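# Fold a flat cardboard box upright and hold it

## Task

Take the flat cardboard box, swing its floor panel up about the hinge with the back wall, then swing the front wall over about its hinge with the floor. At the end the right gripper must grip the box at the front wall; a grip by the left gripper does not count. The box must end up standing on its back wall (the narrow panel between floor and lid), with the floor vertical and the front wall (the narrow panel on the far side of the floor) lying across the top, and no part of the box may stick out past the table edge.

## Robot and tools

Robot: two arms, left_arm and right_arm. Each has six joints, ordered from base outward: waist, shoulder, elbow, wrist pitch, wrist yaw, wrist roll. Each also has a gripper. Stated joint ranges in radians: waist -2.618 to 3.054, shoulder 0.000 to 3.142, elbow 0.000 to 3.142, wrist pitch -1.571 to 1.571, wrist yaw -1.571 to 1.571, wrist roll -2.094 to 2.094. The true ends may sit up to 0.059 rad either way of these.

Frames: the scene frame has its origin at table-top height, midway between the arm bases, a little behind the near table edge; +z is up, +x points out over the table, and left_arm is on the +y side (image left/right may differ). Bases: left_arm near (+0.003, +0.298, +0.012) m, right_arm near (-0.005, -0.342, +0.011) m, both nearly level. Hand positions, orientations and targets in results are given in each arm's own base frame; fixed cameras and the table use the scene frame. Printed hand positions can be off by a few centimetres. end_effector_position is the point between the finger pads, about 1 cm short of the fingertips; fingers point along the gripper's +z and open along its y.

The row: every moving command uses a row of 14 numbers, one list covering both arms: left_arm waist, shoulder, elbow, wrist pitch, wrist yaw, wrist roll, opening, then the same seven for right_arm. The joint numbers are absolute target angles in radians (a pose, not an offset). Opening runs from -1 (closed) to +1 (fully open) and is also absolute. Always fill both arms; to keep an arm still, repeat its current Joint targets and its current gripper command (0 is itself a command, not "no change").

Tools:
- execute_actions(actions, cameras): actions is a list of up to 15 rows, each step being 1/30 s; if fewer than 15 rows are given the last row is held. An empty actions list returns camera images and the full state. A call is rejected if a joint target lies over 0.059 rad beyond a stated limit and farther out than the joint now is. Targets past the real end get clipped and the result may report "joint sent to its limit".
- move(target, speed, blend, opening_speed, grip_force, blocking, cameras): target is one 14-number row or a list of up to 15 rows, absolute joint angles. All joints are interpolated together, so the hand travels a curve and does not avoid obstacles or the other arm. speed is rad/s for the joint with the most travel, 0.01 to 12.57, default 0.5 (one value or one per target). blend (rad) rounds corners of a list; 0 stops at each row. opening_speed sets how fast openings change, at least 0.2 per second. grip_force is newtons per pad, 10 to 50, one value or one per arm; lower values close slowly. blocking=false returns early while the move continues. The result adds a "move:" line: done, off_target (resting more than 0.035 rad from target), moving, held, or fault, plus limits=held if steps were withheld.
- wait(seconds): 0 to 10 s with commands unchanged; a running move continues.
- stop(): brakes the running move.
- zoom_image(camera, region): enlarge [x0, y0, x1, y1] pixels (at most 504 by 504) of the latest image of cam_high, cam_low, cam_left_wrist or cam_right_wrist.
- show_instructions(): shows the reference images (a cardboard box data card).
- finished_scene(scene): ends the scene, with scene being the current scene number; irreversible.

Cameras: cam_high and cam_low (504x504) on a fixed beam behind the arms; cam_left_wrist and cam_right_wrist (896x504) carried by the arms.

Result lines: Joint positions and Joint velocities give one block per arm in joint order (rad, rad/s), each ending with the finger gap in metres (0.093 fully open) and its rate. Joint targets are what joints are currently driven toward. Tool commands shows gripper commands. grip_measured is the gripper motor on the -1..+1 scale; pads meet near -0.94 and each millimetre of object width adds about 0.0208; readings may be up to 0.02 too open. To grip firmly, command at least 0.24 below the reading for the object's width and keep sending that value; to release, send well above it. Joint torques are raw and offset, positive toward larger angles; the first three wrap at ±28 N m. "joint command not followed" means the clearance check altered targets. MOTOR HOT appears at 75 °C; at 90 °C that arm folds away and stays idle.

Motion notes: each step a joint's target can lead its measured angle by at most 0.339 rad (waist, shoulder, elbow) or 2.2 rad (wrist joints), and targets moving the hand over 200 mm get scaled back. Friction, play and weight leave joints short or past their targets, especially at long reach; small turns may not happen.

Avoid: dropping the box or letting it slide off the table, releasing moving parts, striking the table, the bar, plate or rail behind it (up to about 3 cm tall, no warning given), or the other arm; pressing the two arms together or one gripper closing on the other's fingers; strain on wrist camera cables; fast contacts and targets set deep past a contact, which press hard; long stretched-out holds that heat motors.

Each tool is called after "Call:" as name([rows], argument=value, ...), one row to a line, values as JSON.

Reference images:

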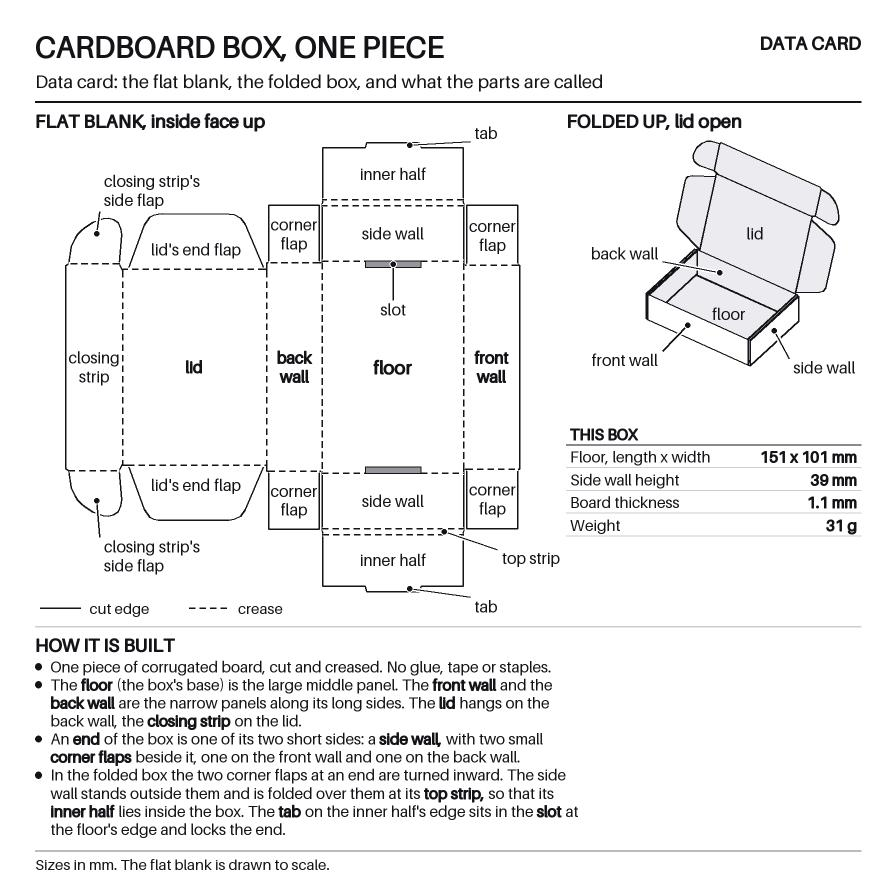

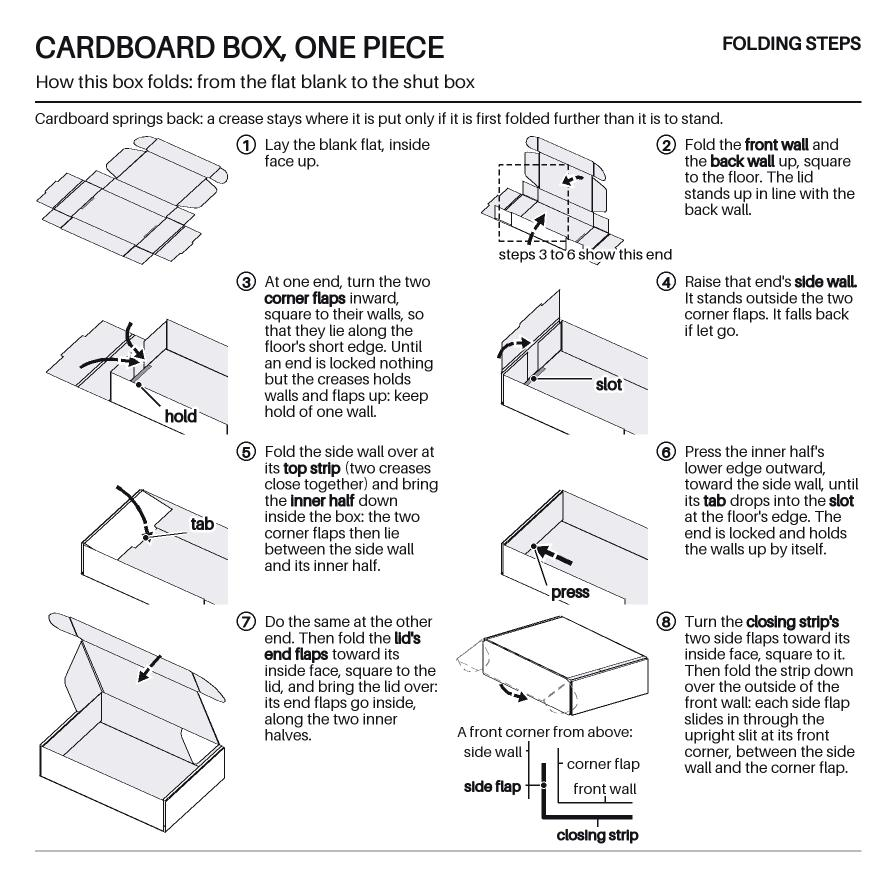

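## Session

Call:
execute_actions(actions=[])

Call:
zoom_image(camera="cam_high", region=[170, 200, 350, 380])

Call:
zoom_image(camera="cam_low", region=[220, 250, 400, 330])

Scene clock: 0.00 s.
left_arm: end_effector_position=(+0.3780, +0.0030, +0.3952) grip_measured=+1.000 end_effector_quat_wxyz=(+0.700, -0.005, +0.714, +0.002) | right_arm: end_effector_position=(+0.3778, -0.0032, +0.3955) grip_measured=+1.000 end_effector_quat_wxyz=(+0.701, +0.002, +0.713, -0.006)
Joint positions: left_arm=[0.006 1.055 1.041 -0.005 -0.004 -0.004 0.093] | right_arm=[-0.006 1.055 1.041 -0.004 0.004 -0.005 0.093]
Joint velocities: within noise
Joint torques (N m): no reading
Motor temperatures (°C): left_arm=[21 25 25 23 23 22 20] | right_arm=[21 34 28 23 22 22 21]
Heat: left arm: 25 °C; right arm: 34 °C.
Joint targets: left_arm=[0.005 1.056 1.049 -0.011 -0.003 -0.004] | right_arm=[-0.005 1.048 1.053 -0.002 0.003 -0.005]
Tool commands: left_gripper/opening=+1.0 right_gripper/opening=+1.0

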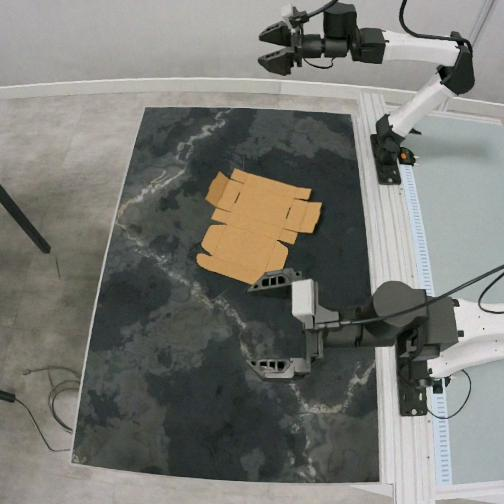

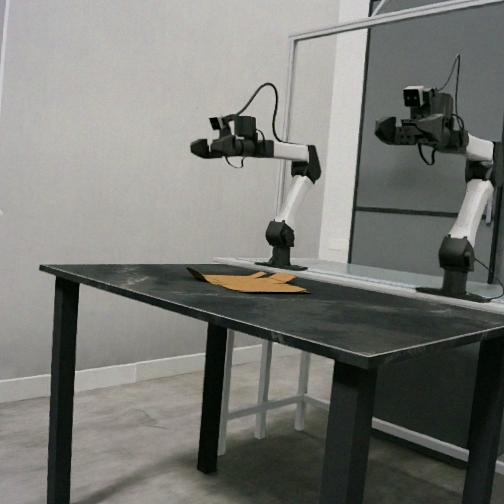

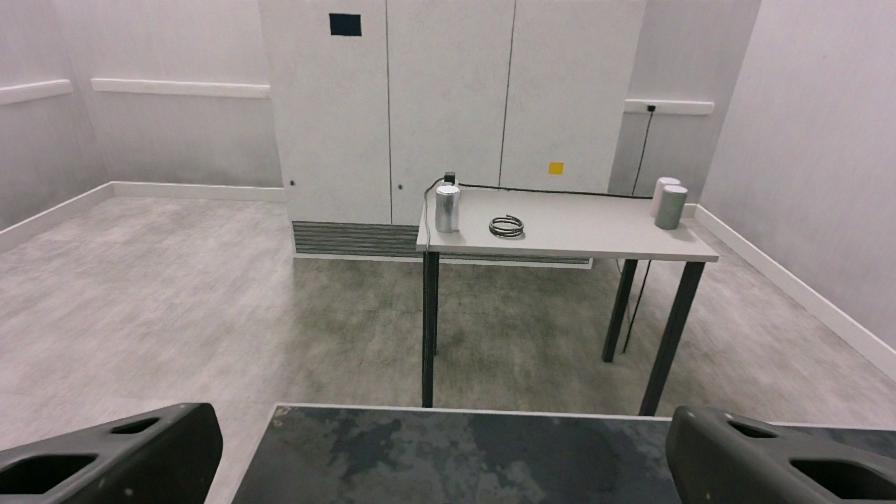

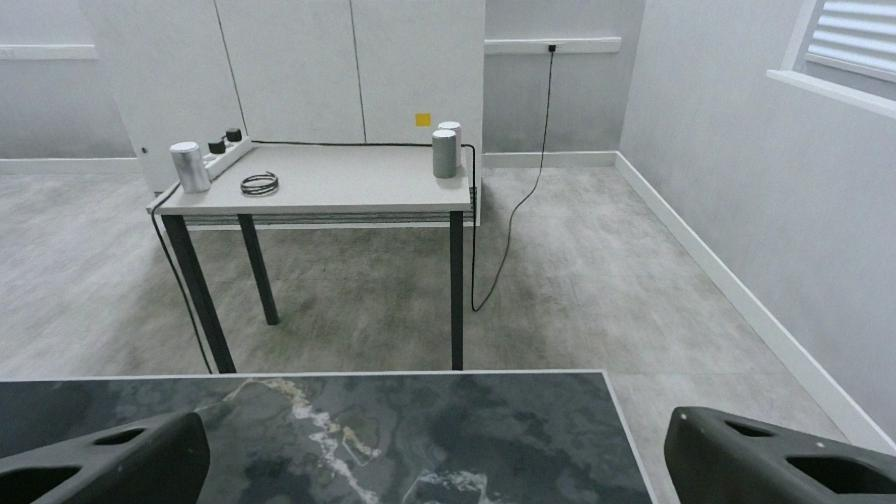

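Scaled by 2.800 from the camera's 504x504 image, which has a finer 720x720 frame.

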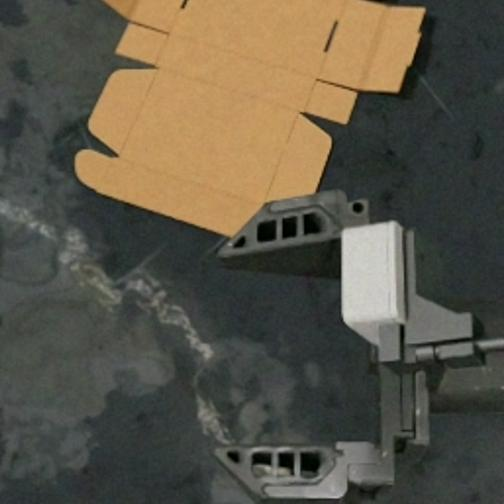

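Scaled by 2.800 from the camera's 504x504 image, which has a finer 720x720 frame.

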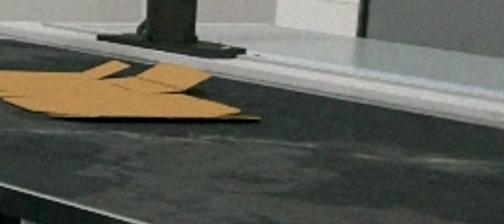

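Call:
move(target=[-0.80, 1.95, 1.607, -0.227, 0.0, 0.0, 0.31, 0.35, 1.1, 1.2, -1.0, 0.0, 0.0, 0.0], speed=1.0, cameras=["cam_high", "cam_low", "cam_left_wrist", "cam_right_wrist"])

Call:
zoom_image(camera="cam_high", region=[190, 155, 350, 315])

Scene clock: 8.50 s.
left_arm: end_effector_position=(+0.3926, -0.4162, +0.1957) grip_measured=+0.313 end_effector_quat_wxyz=(+0.442, +0.346, +0.805, -0.194) | right_arm: end_effector_position=(+0.2735, +0.0970, +0.2391) grip_measured=+0.002 end_effector_quat_wxyz=(+0.332, -0.159, +0.928, +0.056)
Joint positions: left_arm=[-0.813 1.948 1.574 -0.189 0.005 -0.004 0.06] | right_arm=[0.343 1.087 1.167 -0.965 0.004 0.003 0.045]
Joint torques (N m): left_arm=[0.58 -11.18 10.24 1.61 0 0.13] | right_arm=[1.25 -2.65 9.26 1.22 -0.01 0.06]
Heat: left arm: 27 °C; right arm: 35 °C.
Joint targets: left_arm=[-0.805 1.950 1.607 -0.227 0.006 0.000] | right_arm=[0.350 1.099 1.200 -1.001 0.000 0.007]
move: off_target (left_arm); left_arm: the wrist pitch is farthest, 0.038 rad from its target

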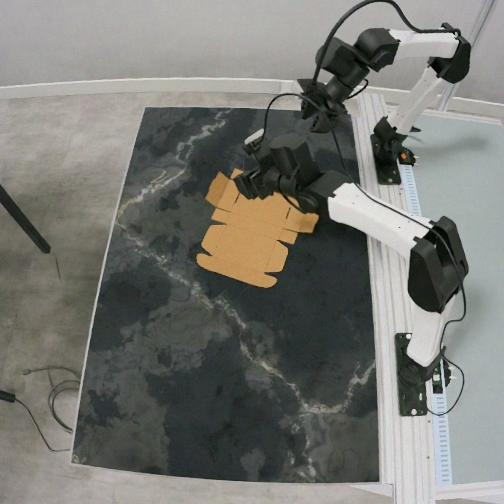

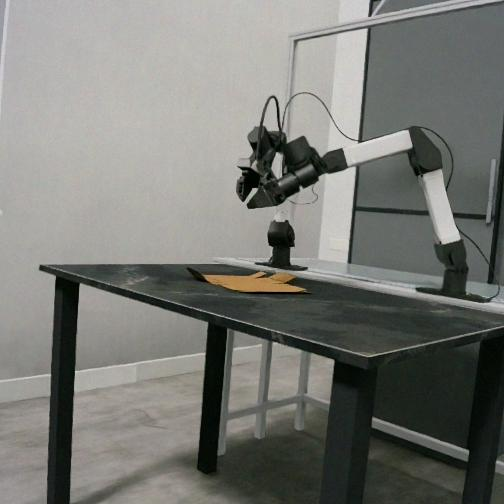

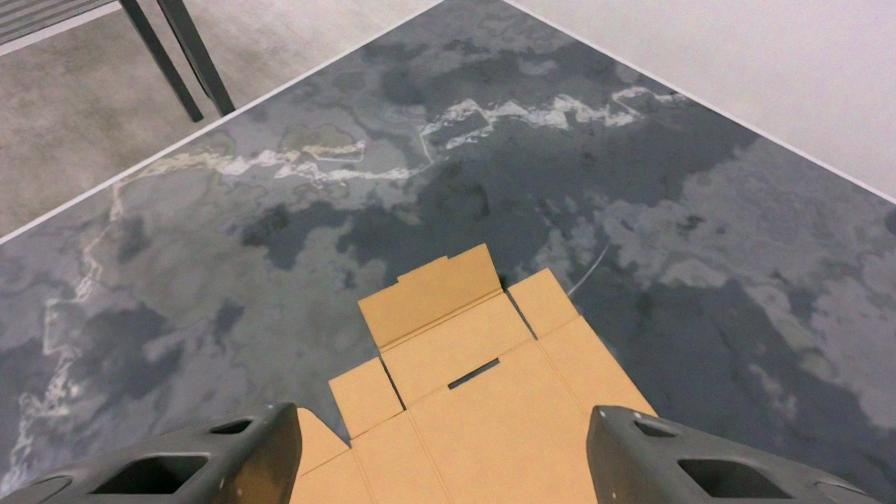

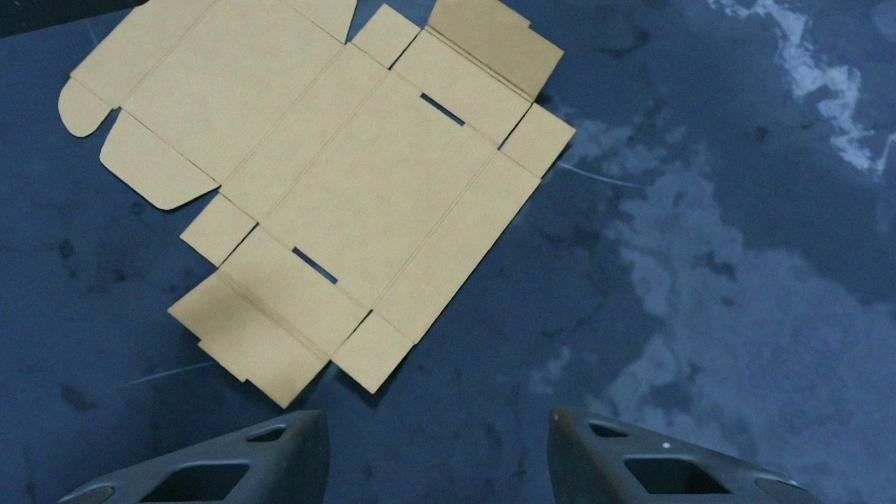

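Scaled by 3.150 from the camera's 504x504 image, which has a finer 720x720 frame.

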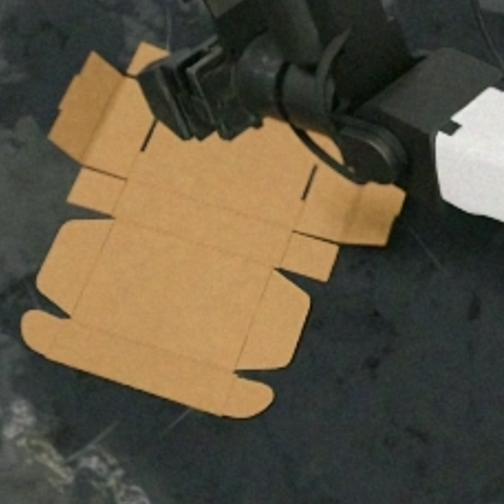

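Call:
move([
  [-0.90, 2.239, 1.6, -0.234, 0.0, 0.0, 0.31, 0.047, 1.80, 1.176, -0.508, -0.378, 0.479, -0.3],
  [-0.90, 2.38, 1.53, -0.07, 0.0, 0.0, 0.31, 0.047, 1.90, 1.176, -0.53, -0.378, 0.479, -0.3],
  [-0.90, 2.40, 1.53, -0.07, 0.0, 0.0, 0.31, 0.047, 1.96, 1.145, -0.45, -0.378, 0.479, -0.3],
], speed=[0.8, 0.25, 0.15], blend=[0.05, 0.03, 0], cameras=["all"])

Scene clock: 19.43 s.
left_arm: end_effector_position=(+0.3606, -0.4618, -0.0060) grip_measured=+0.313 end_effector_quat_wxyz=(+0.330, +0.411, +0.835, -0.159) | right_arm: end_effector_position=(+0.4005, +0.0772, +0.0183) grip_measured=-0.298 end_effector_quat_wxyz=(+0.107, +0.179, +0.955, +0.212)
Joint positions: left_arm=[-0.908 2.347 1.563 -0.037 -0.001 0.007 0.06] | right_arm=[0.044 1.92 1.167 -0.495 -0.361 0.474 0.031]
Joint torques (N m): left_arm=[-0.14 -8.46 3.96 1.37 -0.04 0.09] | right_arm=[0.8 -7.9 4.11 1.44 -0.29 0.04]
Heat: left arm: 29 °C; right arm: 35 °C.
Joint targets: left_arm=[-0.908 2.400 1.529 -0.070 -0.006 0.009] | right_arm=[0.047 1.960 1.145 -0.450 -0.377 0.482]
move: off_target (left_arm, right_arm); left_arm: the shoulder is farthest, 0.053 rad from its target; right_arm: the wrist pitch is farthest, 0.045 rad from its target

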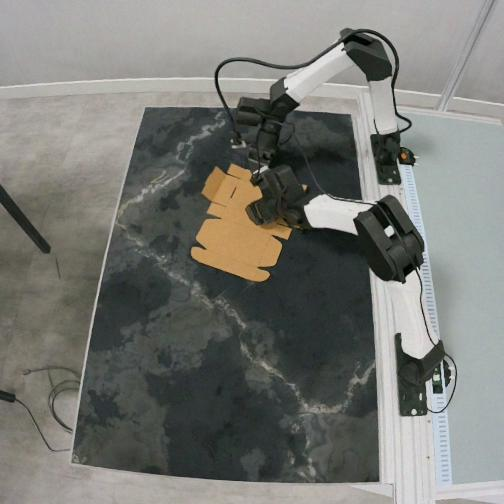

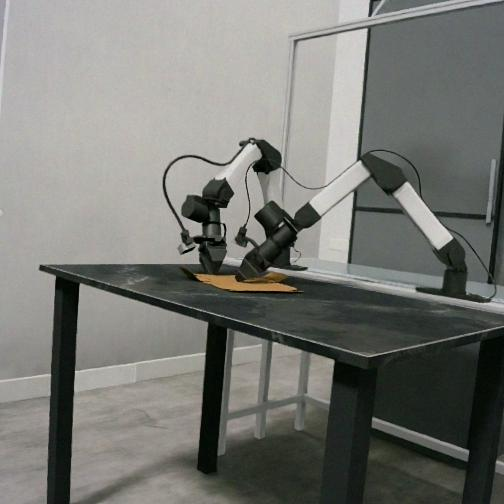

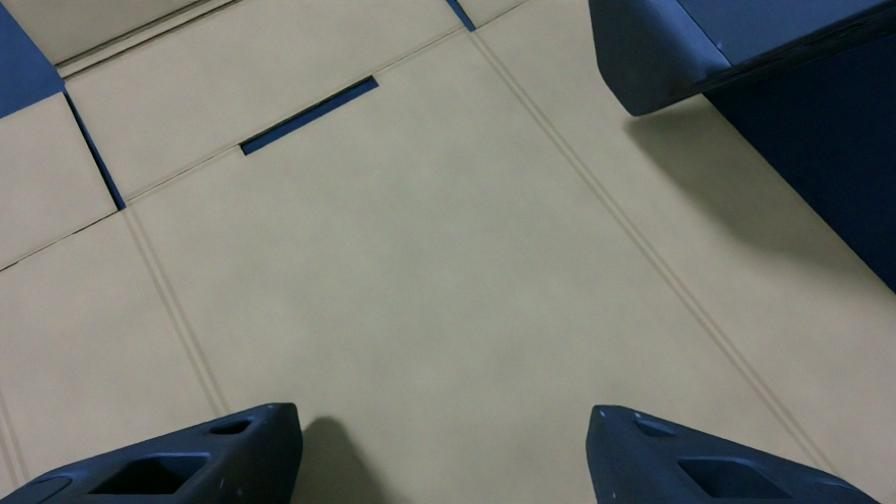

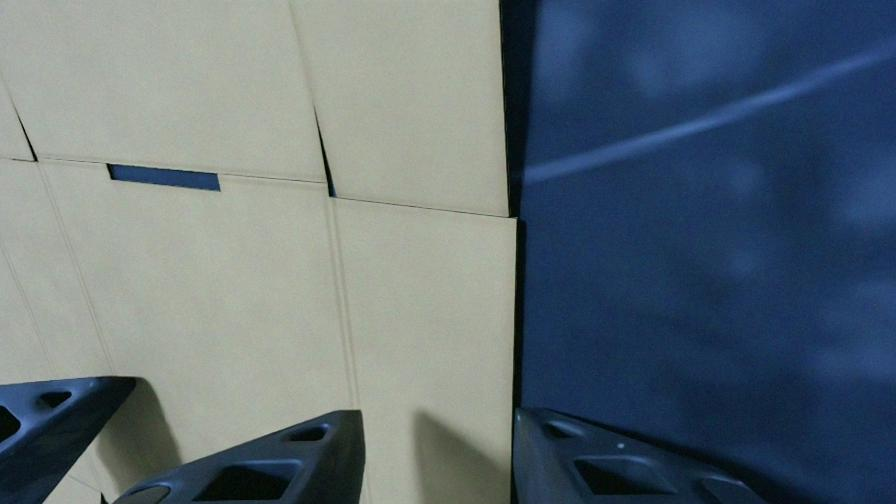

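Call:
move([
  [-0.90, 2.45, 1.53, -0.07, 0.0, 0.0, 0.31, 0.08, 1.92, 1.225, -0.565, -0.378, 0.479, -0.3],
  [-0.90, 2.45, 1.53, -0.07, 0.0, 0.0, 0.31, 0.11, 1.885, 1.29, -0.65, -0.378, 0.479, -0.3],
], speed=0.1, blend=0.02, cameras=["cam_low", "cam_left_wrist", "cam_right_wrist"])

Call:
zoom_image(camera="cam_low", region=[170, 250, 310, 310])

Scene clock: 25.60 s.
left_arm: end_effector_position=(+0.3673, -0.4646, -0.0076) grip_measured=+0.313 end_effector_quat_wxyz=(+0.343, +0.406, +0.831, -0.164) | right_arm: end_effector_position=(+0.4088, +0.0819, +0.0391) grip_measured=-0.298 end_effector_quat_wxyz=(+0.106, +0.167, +0.961, +0.194)
Joint positions: left_arm=[-0.902 2.364 1.563 0.01 -0.001 0.007 0.06] | right_arm=[0.069 1.92 1.271 -0.61 -0.324 0.464 0.031]
Joint torques (N m): left_arm=[0.54 -5.57 4.03 0.97 0 0] | right_arm=[4.48 -15.84 7.6 0.48 -0.67 0.02]
Motor temperatures (°C): left_arm=[21 28 28 27 23 22 20] | right_arm=[21 36 33 26 22 22 21]
Heat: left arm: 28 °C; right arm: 36 °C.
Joint targets: left_arm=[-0.894 2.450 1.530 -0.069 0.000 0.000] | right_arm=[0.111 1.885 1.291 -0.650 -0.378 0.470]
move: off_target (left_arm, right_arm); left_arm: the shoulder is farthest, 0.086 rad from its target; right_arm: the wrist yaw is farthest, 0.054 rad from its target
Images, in order (width x height): cam_low 504x504, cam_left_wrist 896x504, cam_right_wrist 896x504.

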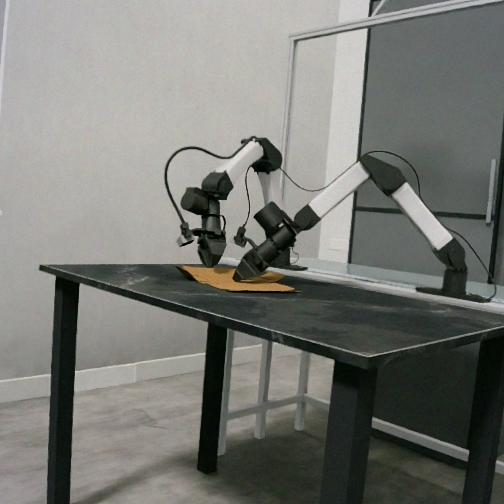

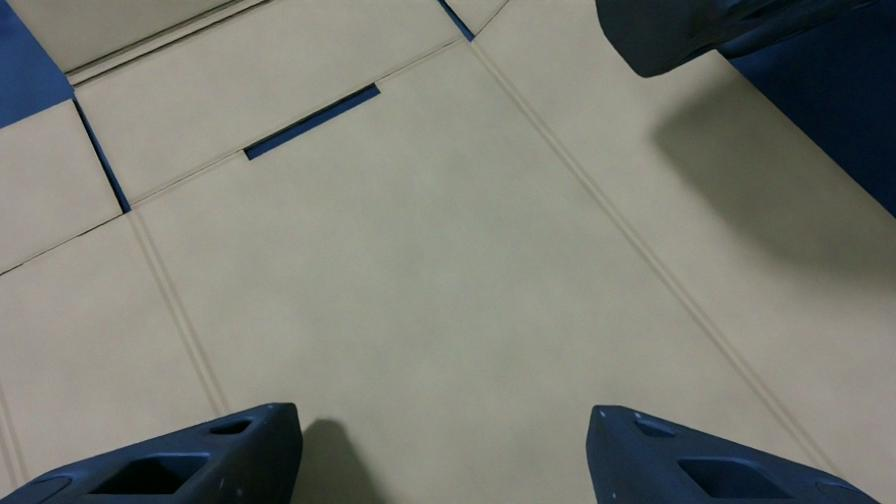

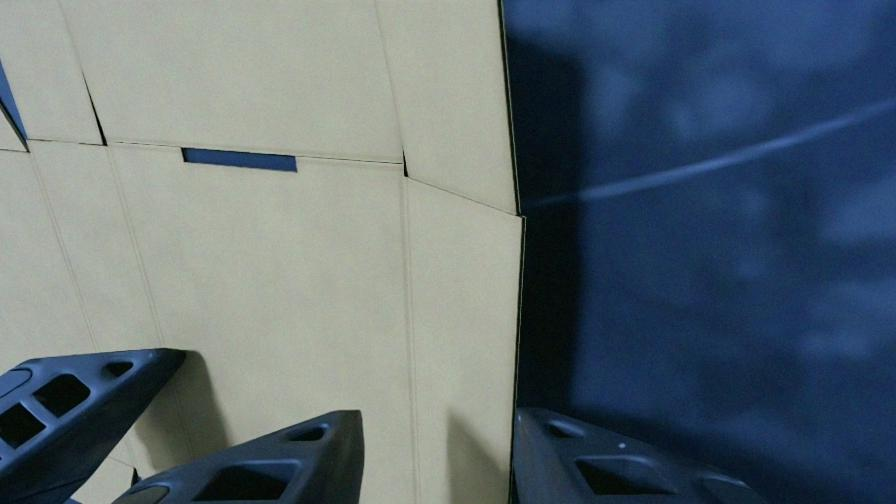

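Scaled by 3.600 from the camera's 504x504 image, which has a finer 720x720 frame.

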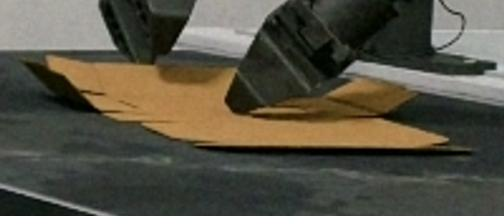

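Call:
move(target=[-0.90, 2.45, 1.53, -0.07, 0.0, 0.0, 0.31, -0.085, 1.83, 1.06, -0.375, -0.60, 0.41, -0.3], speed=0.3, cameras=["cam_low", "cam_right_wrist"])

Call:
zoom_image(camera="cam_low", region=[170, 250, 310, 310])

Scene clock: 32.27 s.
left_arm: end_effector_position=(+0.3704, -0.4685, -0.0074) grip_measured=+0.313 end_effector_quat_wxyz=(+0.354, +0.403, +0.827, -0.170) | right_arm: end_effector_position=(+0.3973, +0.0587, +0.0295) grip_measured=-0.298 end_effector_quat_wxyz=(+0.126, +0.190, +0.924, +0.307)
Joint positions: left_arm=[-0.902 2.374 1.563 0.047 -0.001 0.005 0.06] | right_arm=[-0.085 1.878 1.072 -0.392 -0.579 0.434 0.031]
Joint torques (N m): left_arm=[0.01 -6.72 4.03 0.64 0.05 0.02] | right_arm=[0.5 -16.27 4.81 1.19 -0.46 -0.18]
Heat: left arm: 28 °C; right arm: 39 °C.
Joint targets: left_arm=[-0.900 2.450 1.530 -0.071 0.000 -0.002] | right_arm=[-0.085 1.831 1.060 -0.374 -0.601 0.419]
move: off_target (left_arm, right_arm); left_arm: the wrist pitch is farthest, 0.117 rad from its target; right_arm: the shoulder is farthest, 0.048 rad from its target
Images, in order (width x height): cam_low 504x504, cam_right_wrist 896x504.

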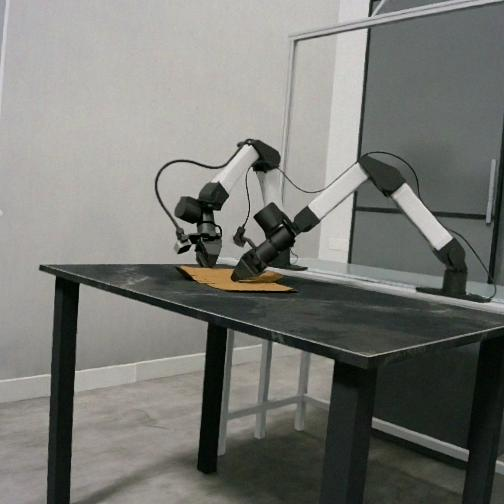

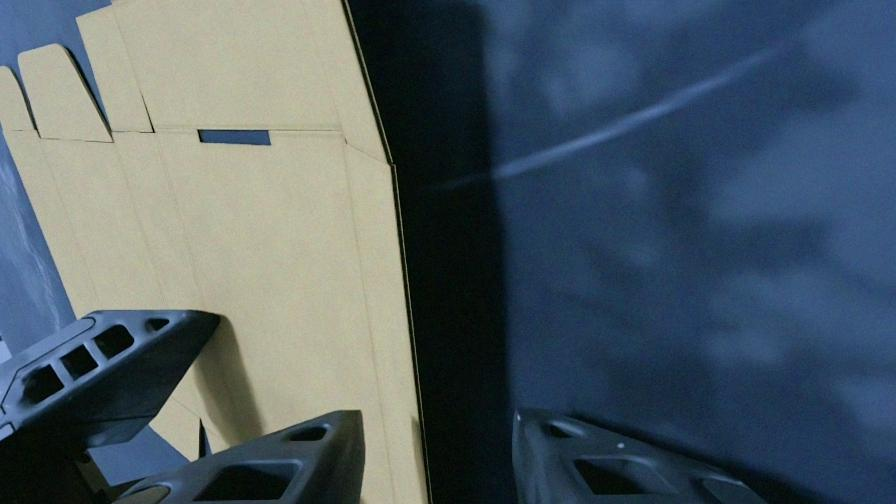

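Scaled by 3.600 from the camera's 504x504 image, which has a finer 720x720 frame.

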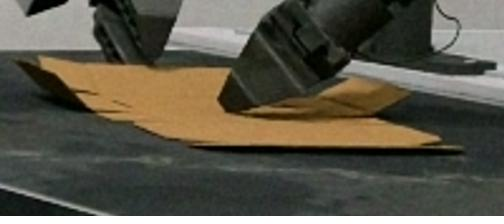

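Call:
move(target=[-0.90, 2.45, 1.53, -0.07, 0.0, 0.0, 0.31, 0.002, 1.95, 1.155, -0.42, -0.53, 0.53, -0.3], speed=0.15, cameras=["cam_low", "cam_left_wrist", "cam_right_wrist"])

Scene clock: 37.63 s.
left_arm: end_effector_position=(+0.3704, -0.4685, -0.0074) grip_measured=+0.313 end_effector_quat_wxyz=(+0.354, +0.403, +0.827, -0.170) | right_arm: end_effector_position=(+0.4069, +0.0828, +0.0241) grip_measured=-0.298 end_effector_quat_wxyz=(+0.108, +0.199, +0.926, +0.301)
Joint positions: left_arm=[-0.902 2.374 1.563 0.047 -0.001 0.005 0.06] | right_arm=[-0.011 1.927 1.127 -0.394 -0.545 0.52 0.031]
Joint torques (N m): left_arm=[0.05 -6.65 4.03 0.65 0.02 0.03] | right_arm=[1.69 -9.7 7.97 0.73 -0.07 0.04]
Motor temperatures (°C): left_arm=[21 28 28 26 23 22 20] | right_arm=[22 42 33 26 22 22 21]
Heat: left arm: 28 °C; right arm: 42 °C.
Joint targets: left_arm=[-0.900 2.450 1.530 -0.070 0.000 0.000] | right_arm=[0.001 1.950 1.155 -0.420 -0.530 0.529]
move: off_target (left_arm); left_arm: the wrist pitch is farthest, 0.117 rad from its target
Images, in order (width x height): cam_low 504x504, cam_left_wrist 896x504, cam_right_wrist 896x504.

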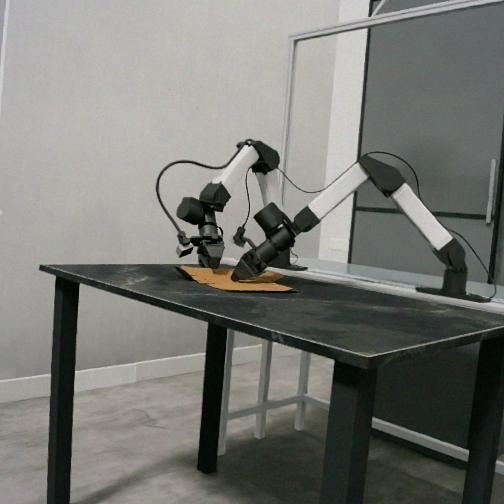

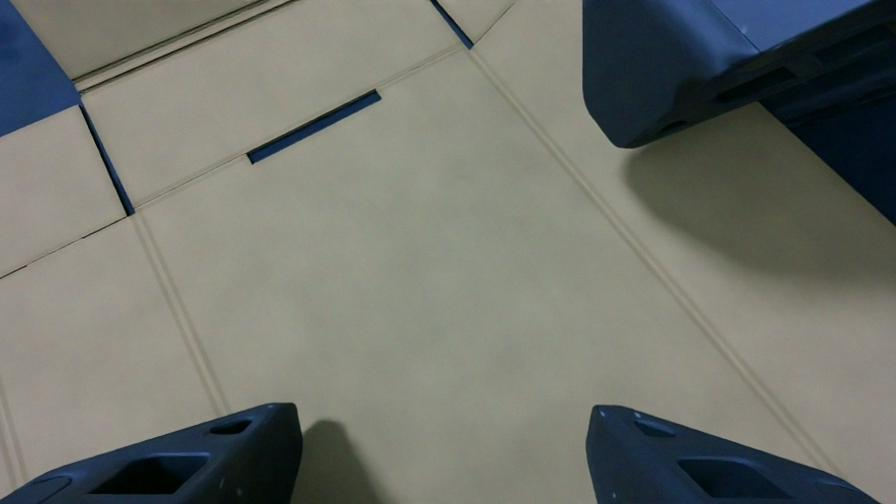

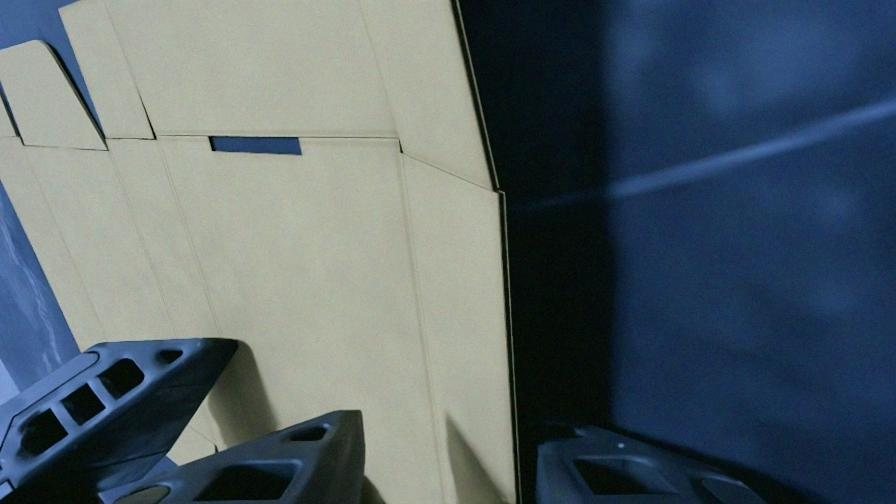

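Call:
move(target=[-0.90, 2.45, 1.53, -0.07, 0.0, 0.0, 0.31, 0.002, 1.945, 1.15, -0.42, -0.53, 0.53, -1.0], speed=0.15, opening_speed=0.6, grip_force=[50, 40], cameras=["cam_low", "cam_right_wrist"])

Scene clock: 40.87 s.
left_arm: end_effector_position=(+0.3731, -0.4682, -0.0079) grip_measured=+0.313 end_effector_quat_wxyz=(+0.357, +0.402, +0.826, -0.171) | right_arm: end_effector_position=(+0.4062, +0.0848, +0.0253) grip_measured=-0.973 end_effector_quat_wxyz=(+0.111, +0.180, +0.931, +0.298)
Joint positions: left_arm=[-0.897 2.379 1.563 0.059 0.002 0.007 0.06] | right_arm=[-0.005 1.926 1.133 -0.406 -0.542 0.481 0]
Joint torques (N m): left_arm=[0.05 -7.08 4.07 0.53 0.01 0.01] | right_arm=[1.22 -10.29 7.04 0.86 -0.11 0.32]
Heat: left arm: 28 °C; right arm: 42 °C.
Joint targets: left_arm=[-0.895 2.451 1.530 -0.070 0.003 0.002] | right_arm=[0.003 1.943 1.149 -0.420 -0.530 0.520]
grip_force (N): 50, 40
move: off_target (left_arm, right_arm); left_arm: the wrist pitch is farthest, 0.129 rad from its target; right_arm: the wrist roll is farthest, 0.049 rad from its target
Images, in order (width x height): cam_low 504x504, cam_right_wrist 896x504.

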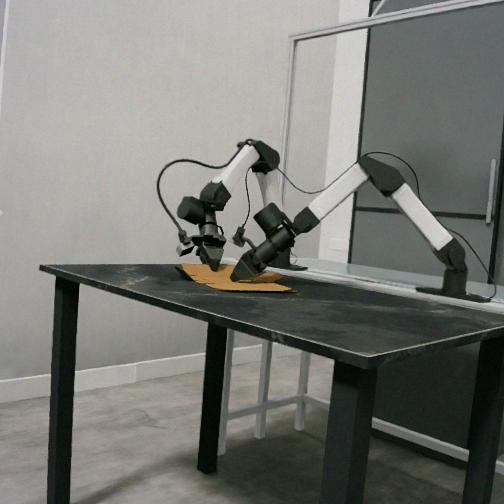

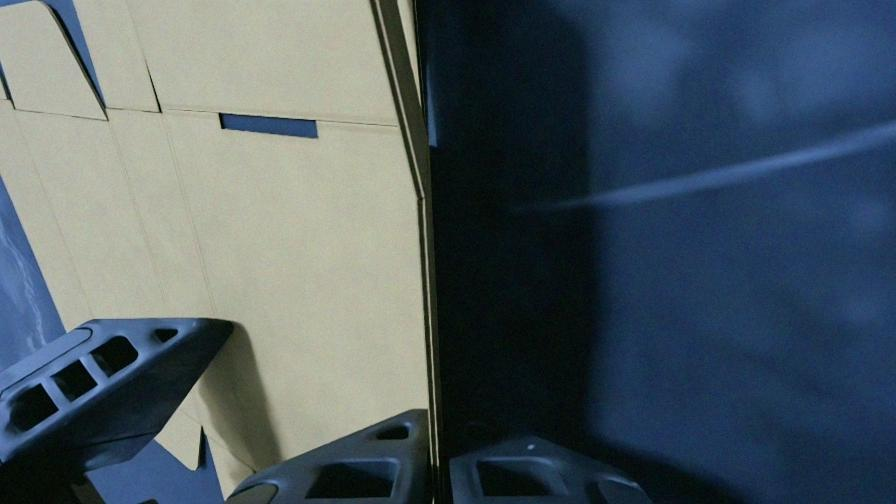

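Call:
move([
  [-0.90, 2.45, 1.53, -0.07, 0.0, 0.0, 0.31, 0.17, 1.99, 1.39, -0.75, -0.155, 0.55, -1.0],
  [-0.90, 2.45, 1.53, -0.07, 0.0, 0.0, 0.31, 0.245, 2.08, 1.535, -0.895, -0.015, 0.60, -1.0],
  [-0.90, 2.43, 1.53, -0.07, 0.0, 0.0, 0.31, 0.05, 1.92, 1.20, -0.51, -0.41, 0.49, -1.0],
  [-0.85, 2.10, 1.5, -0.07, 0.0, 0.0, 0.31, 0.05, 1.92, 1.20, -0.51, -0.41, 0.49, -1.0],
  [-0.115, 1.70, 1.111, -0.118, 0.51, 0.729, 0.31, 0.05, 1.92, 1.20, -0.51, -0.41, 0.49, -1.0],
], speed=[0.35, 0.35, 0.35, 0.4, 0.8], blend=[0.03, 0.01, 0.01, 0.05, 0], cameras=["all"])

Call:
zoom_image(camera="cam_high", region=[170, 140, 340, 310])

Scene clock: 62.83 s.
left_arm: end_effector_position=(+0.4594, -0.1280, +0.1504) grip_measured=+0.312 end_effector_quat_wxyz=(+0.469, +0.443, +0.760, -0.083) | right_arm: end_effector_position=(+0.4119, +0.0925, +0.0273) grip_measured=-0.975 end_effector_quat_wxyz=(+0.106, +0.168, +0.950, +0.242)
Joint positions: left_arm=[-0.104 1.718 1.129 -0.08 0.491 0.709 0.06] | right_arm=[0.058 1.946 1.222 -0.504 -0.419 0.483 0]
Joint torques (N m): left_arm=[-0.77 -10.43 5.83 1.39 0.35 0.25] | right_arm=[0.02 -14.99 4.25 0.91 -0.08 0.03]
Heat: left arm: 31 °C; right arm: 44 °C.
Joint targets: left_arm=[-0.112 1.699 1.111 -0.119 0.507 0.728] | right_arm=[0.052 1.921 1.200 -0.510 -0.411 0.490]
grip_force (N): 50, 40
move: off_target (left_arm); left_arm: the wrist pitch is farthest, 0.038 rad from its target

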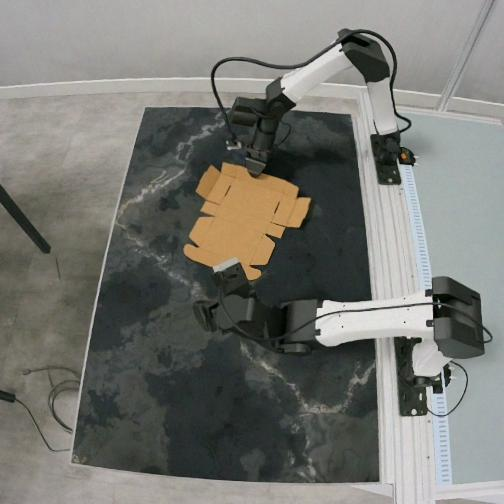

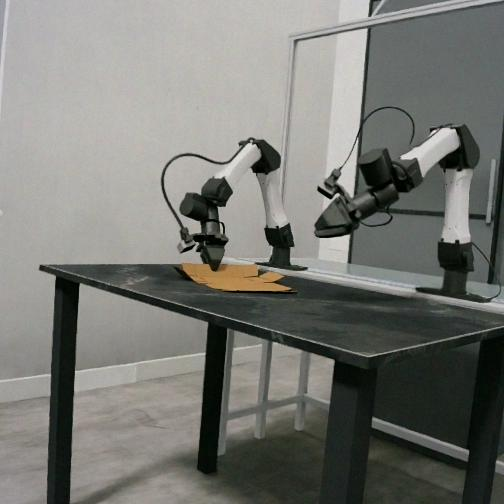

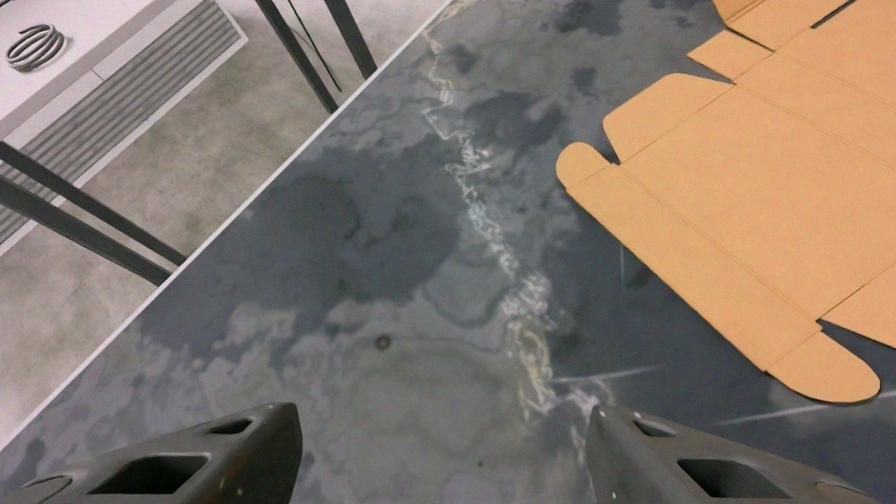

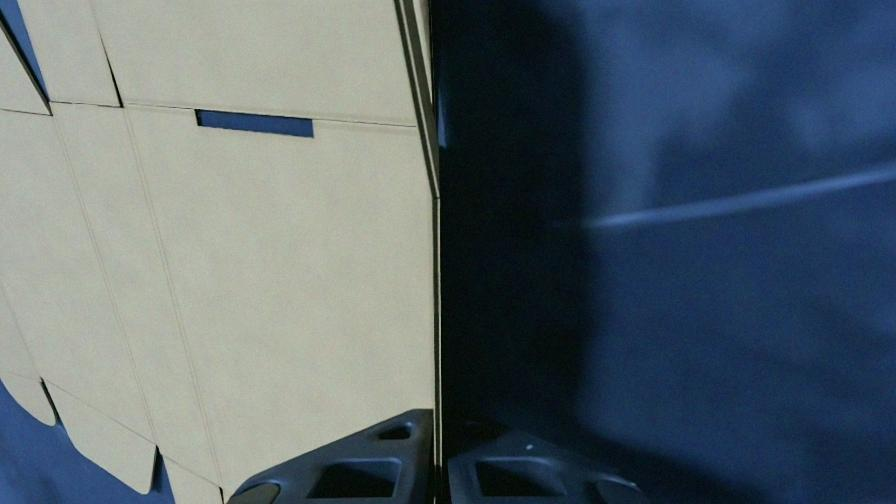

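Scaled by 2.965 from the camera's 504x504 image, which has a finer 720x720 frame.

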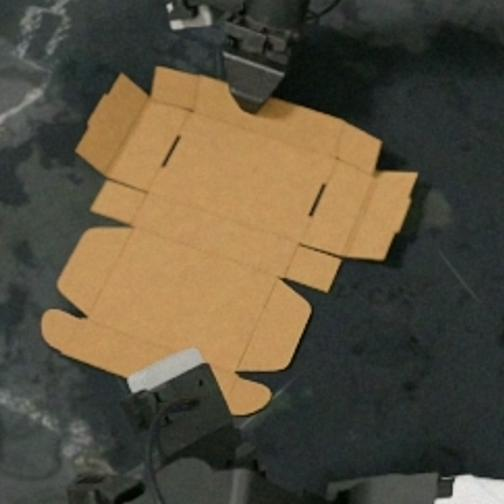

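Call:
move([
  [-0.115, 1.70, 1.111, -0.118, 0.51, 0.729, 0.31, 0.31, 2.114, 1.47, -0.62, -0.385, 0.50, -1.0],
  [-0.115, 1.70, 1.111, -0.118, 0.51, 0.729, 0.31, 0.49, 2.36, 1.875, -0.79, -0.395, 0.47, -1.0],
], speed=0.35, blend=0.08, cameras=["all"])

Call:
zoom_image(camera="cam_high", region=[170, 200, 340, 370])

Scene clock: 73.23 s.
left_arm: end_effector_position=(+0.4591, -0.1285, +0.1505) grip_measured=+0.312 end_effector_quat_wxyz=(+0.469, +0.444, +0.759, -0.084) | right_arm: end_effector_position=(+0.4314, +0.2988, +0.0276) grip_measured=-0.975 end_effector_quat_wxyz=(+0.051, -0.028, +0.967, +0.249)
Joint positions: left_arm=[-0.104 1.718 1.129 -0.08 0.495 0.711 0.06] | right_arm=[0.48 2.329 1.845 -0.756 -0.402 0.49 0]
Joint torques (N m): left_arm=[-1.01 -10.39 5.78 1.41 0.34 0.26] | right_arm=[1.26 -13.5 8.72 0.57 -0.03 -0.11]
Motor temperatures (°C): left_arm=[21 31 28 26 23 22 20] | right_arm=[21 47 34 25 22 22 22]
Heat: left arm: 31 °C; right arm: 47 °C.
Joint targets: left_arm=[-0.115 1.700 1.111 -0.118 0.510 0.729] | right_arm=[0.487 2.361 1.875 -0.790 -0.393 0.480]
grip_force (N): 50, 40
move: off_target (left_arm); left_arm: the wrist pitch is farthest, 0.038 rad from its target

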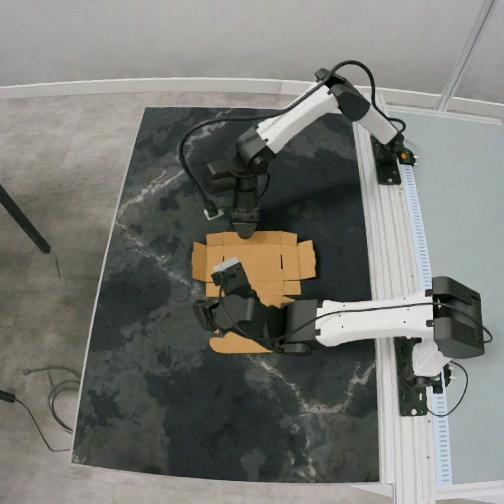

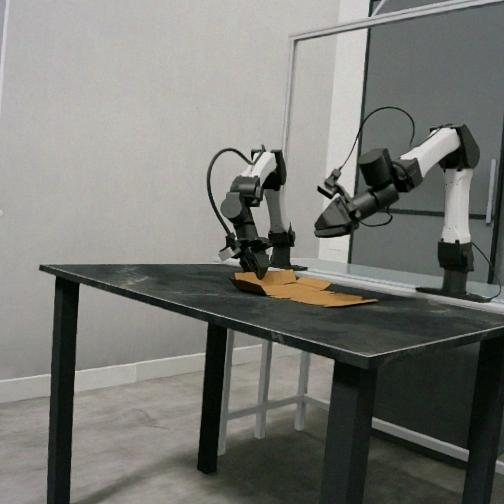

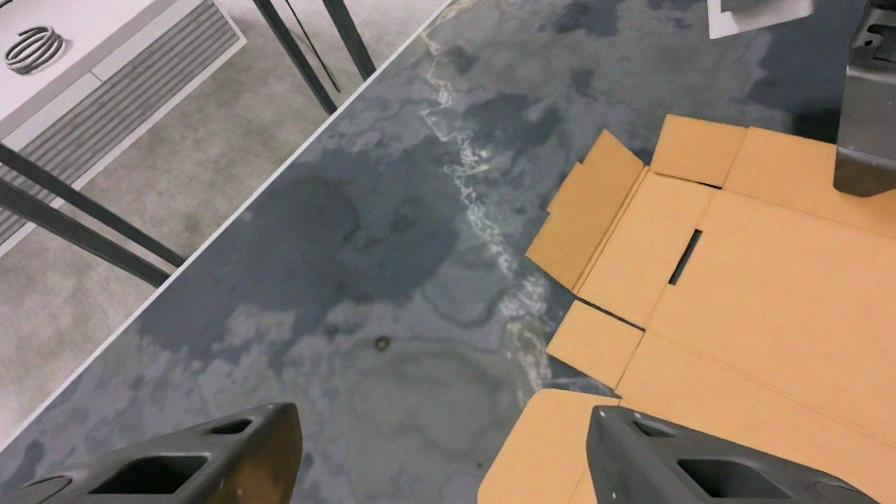

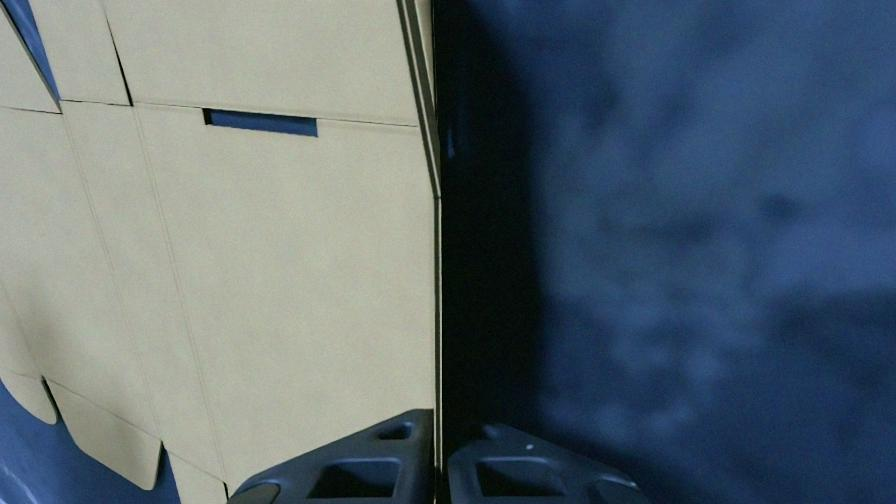

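Scaled by 2.965 from the camera's 504x504 image, which has a finer 720x720 frame.

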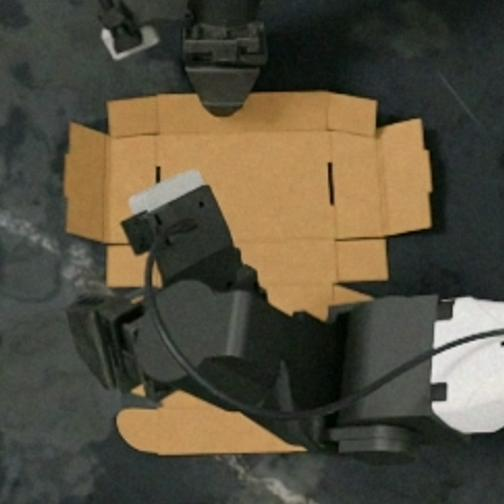

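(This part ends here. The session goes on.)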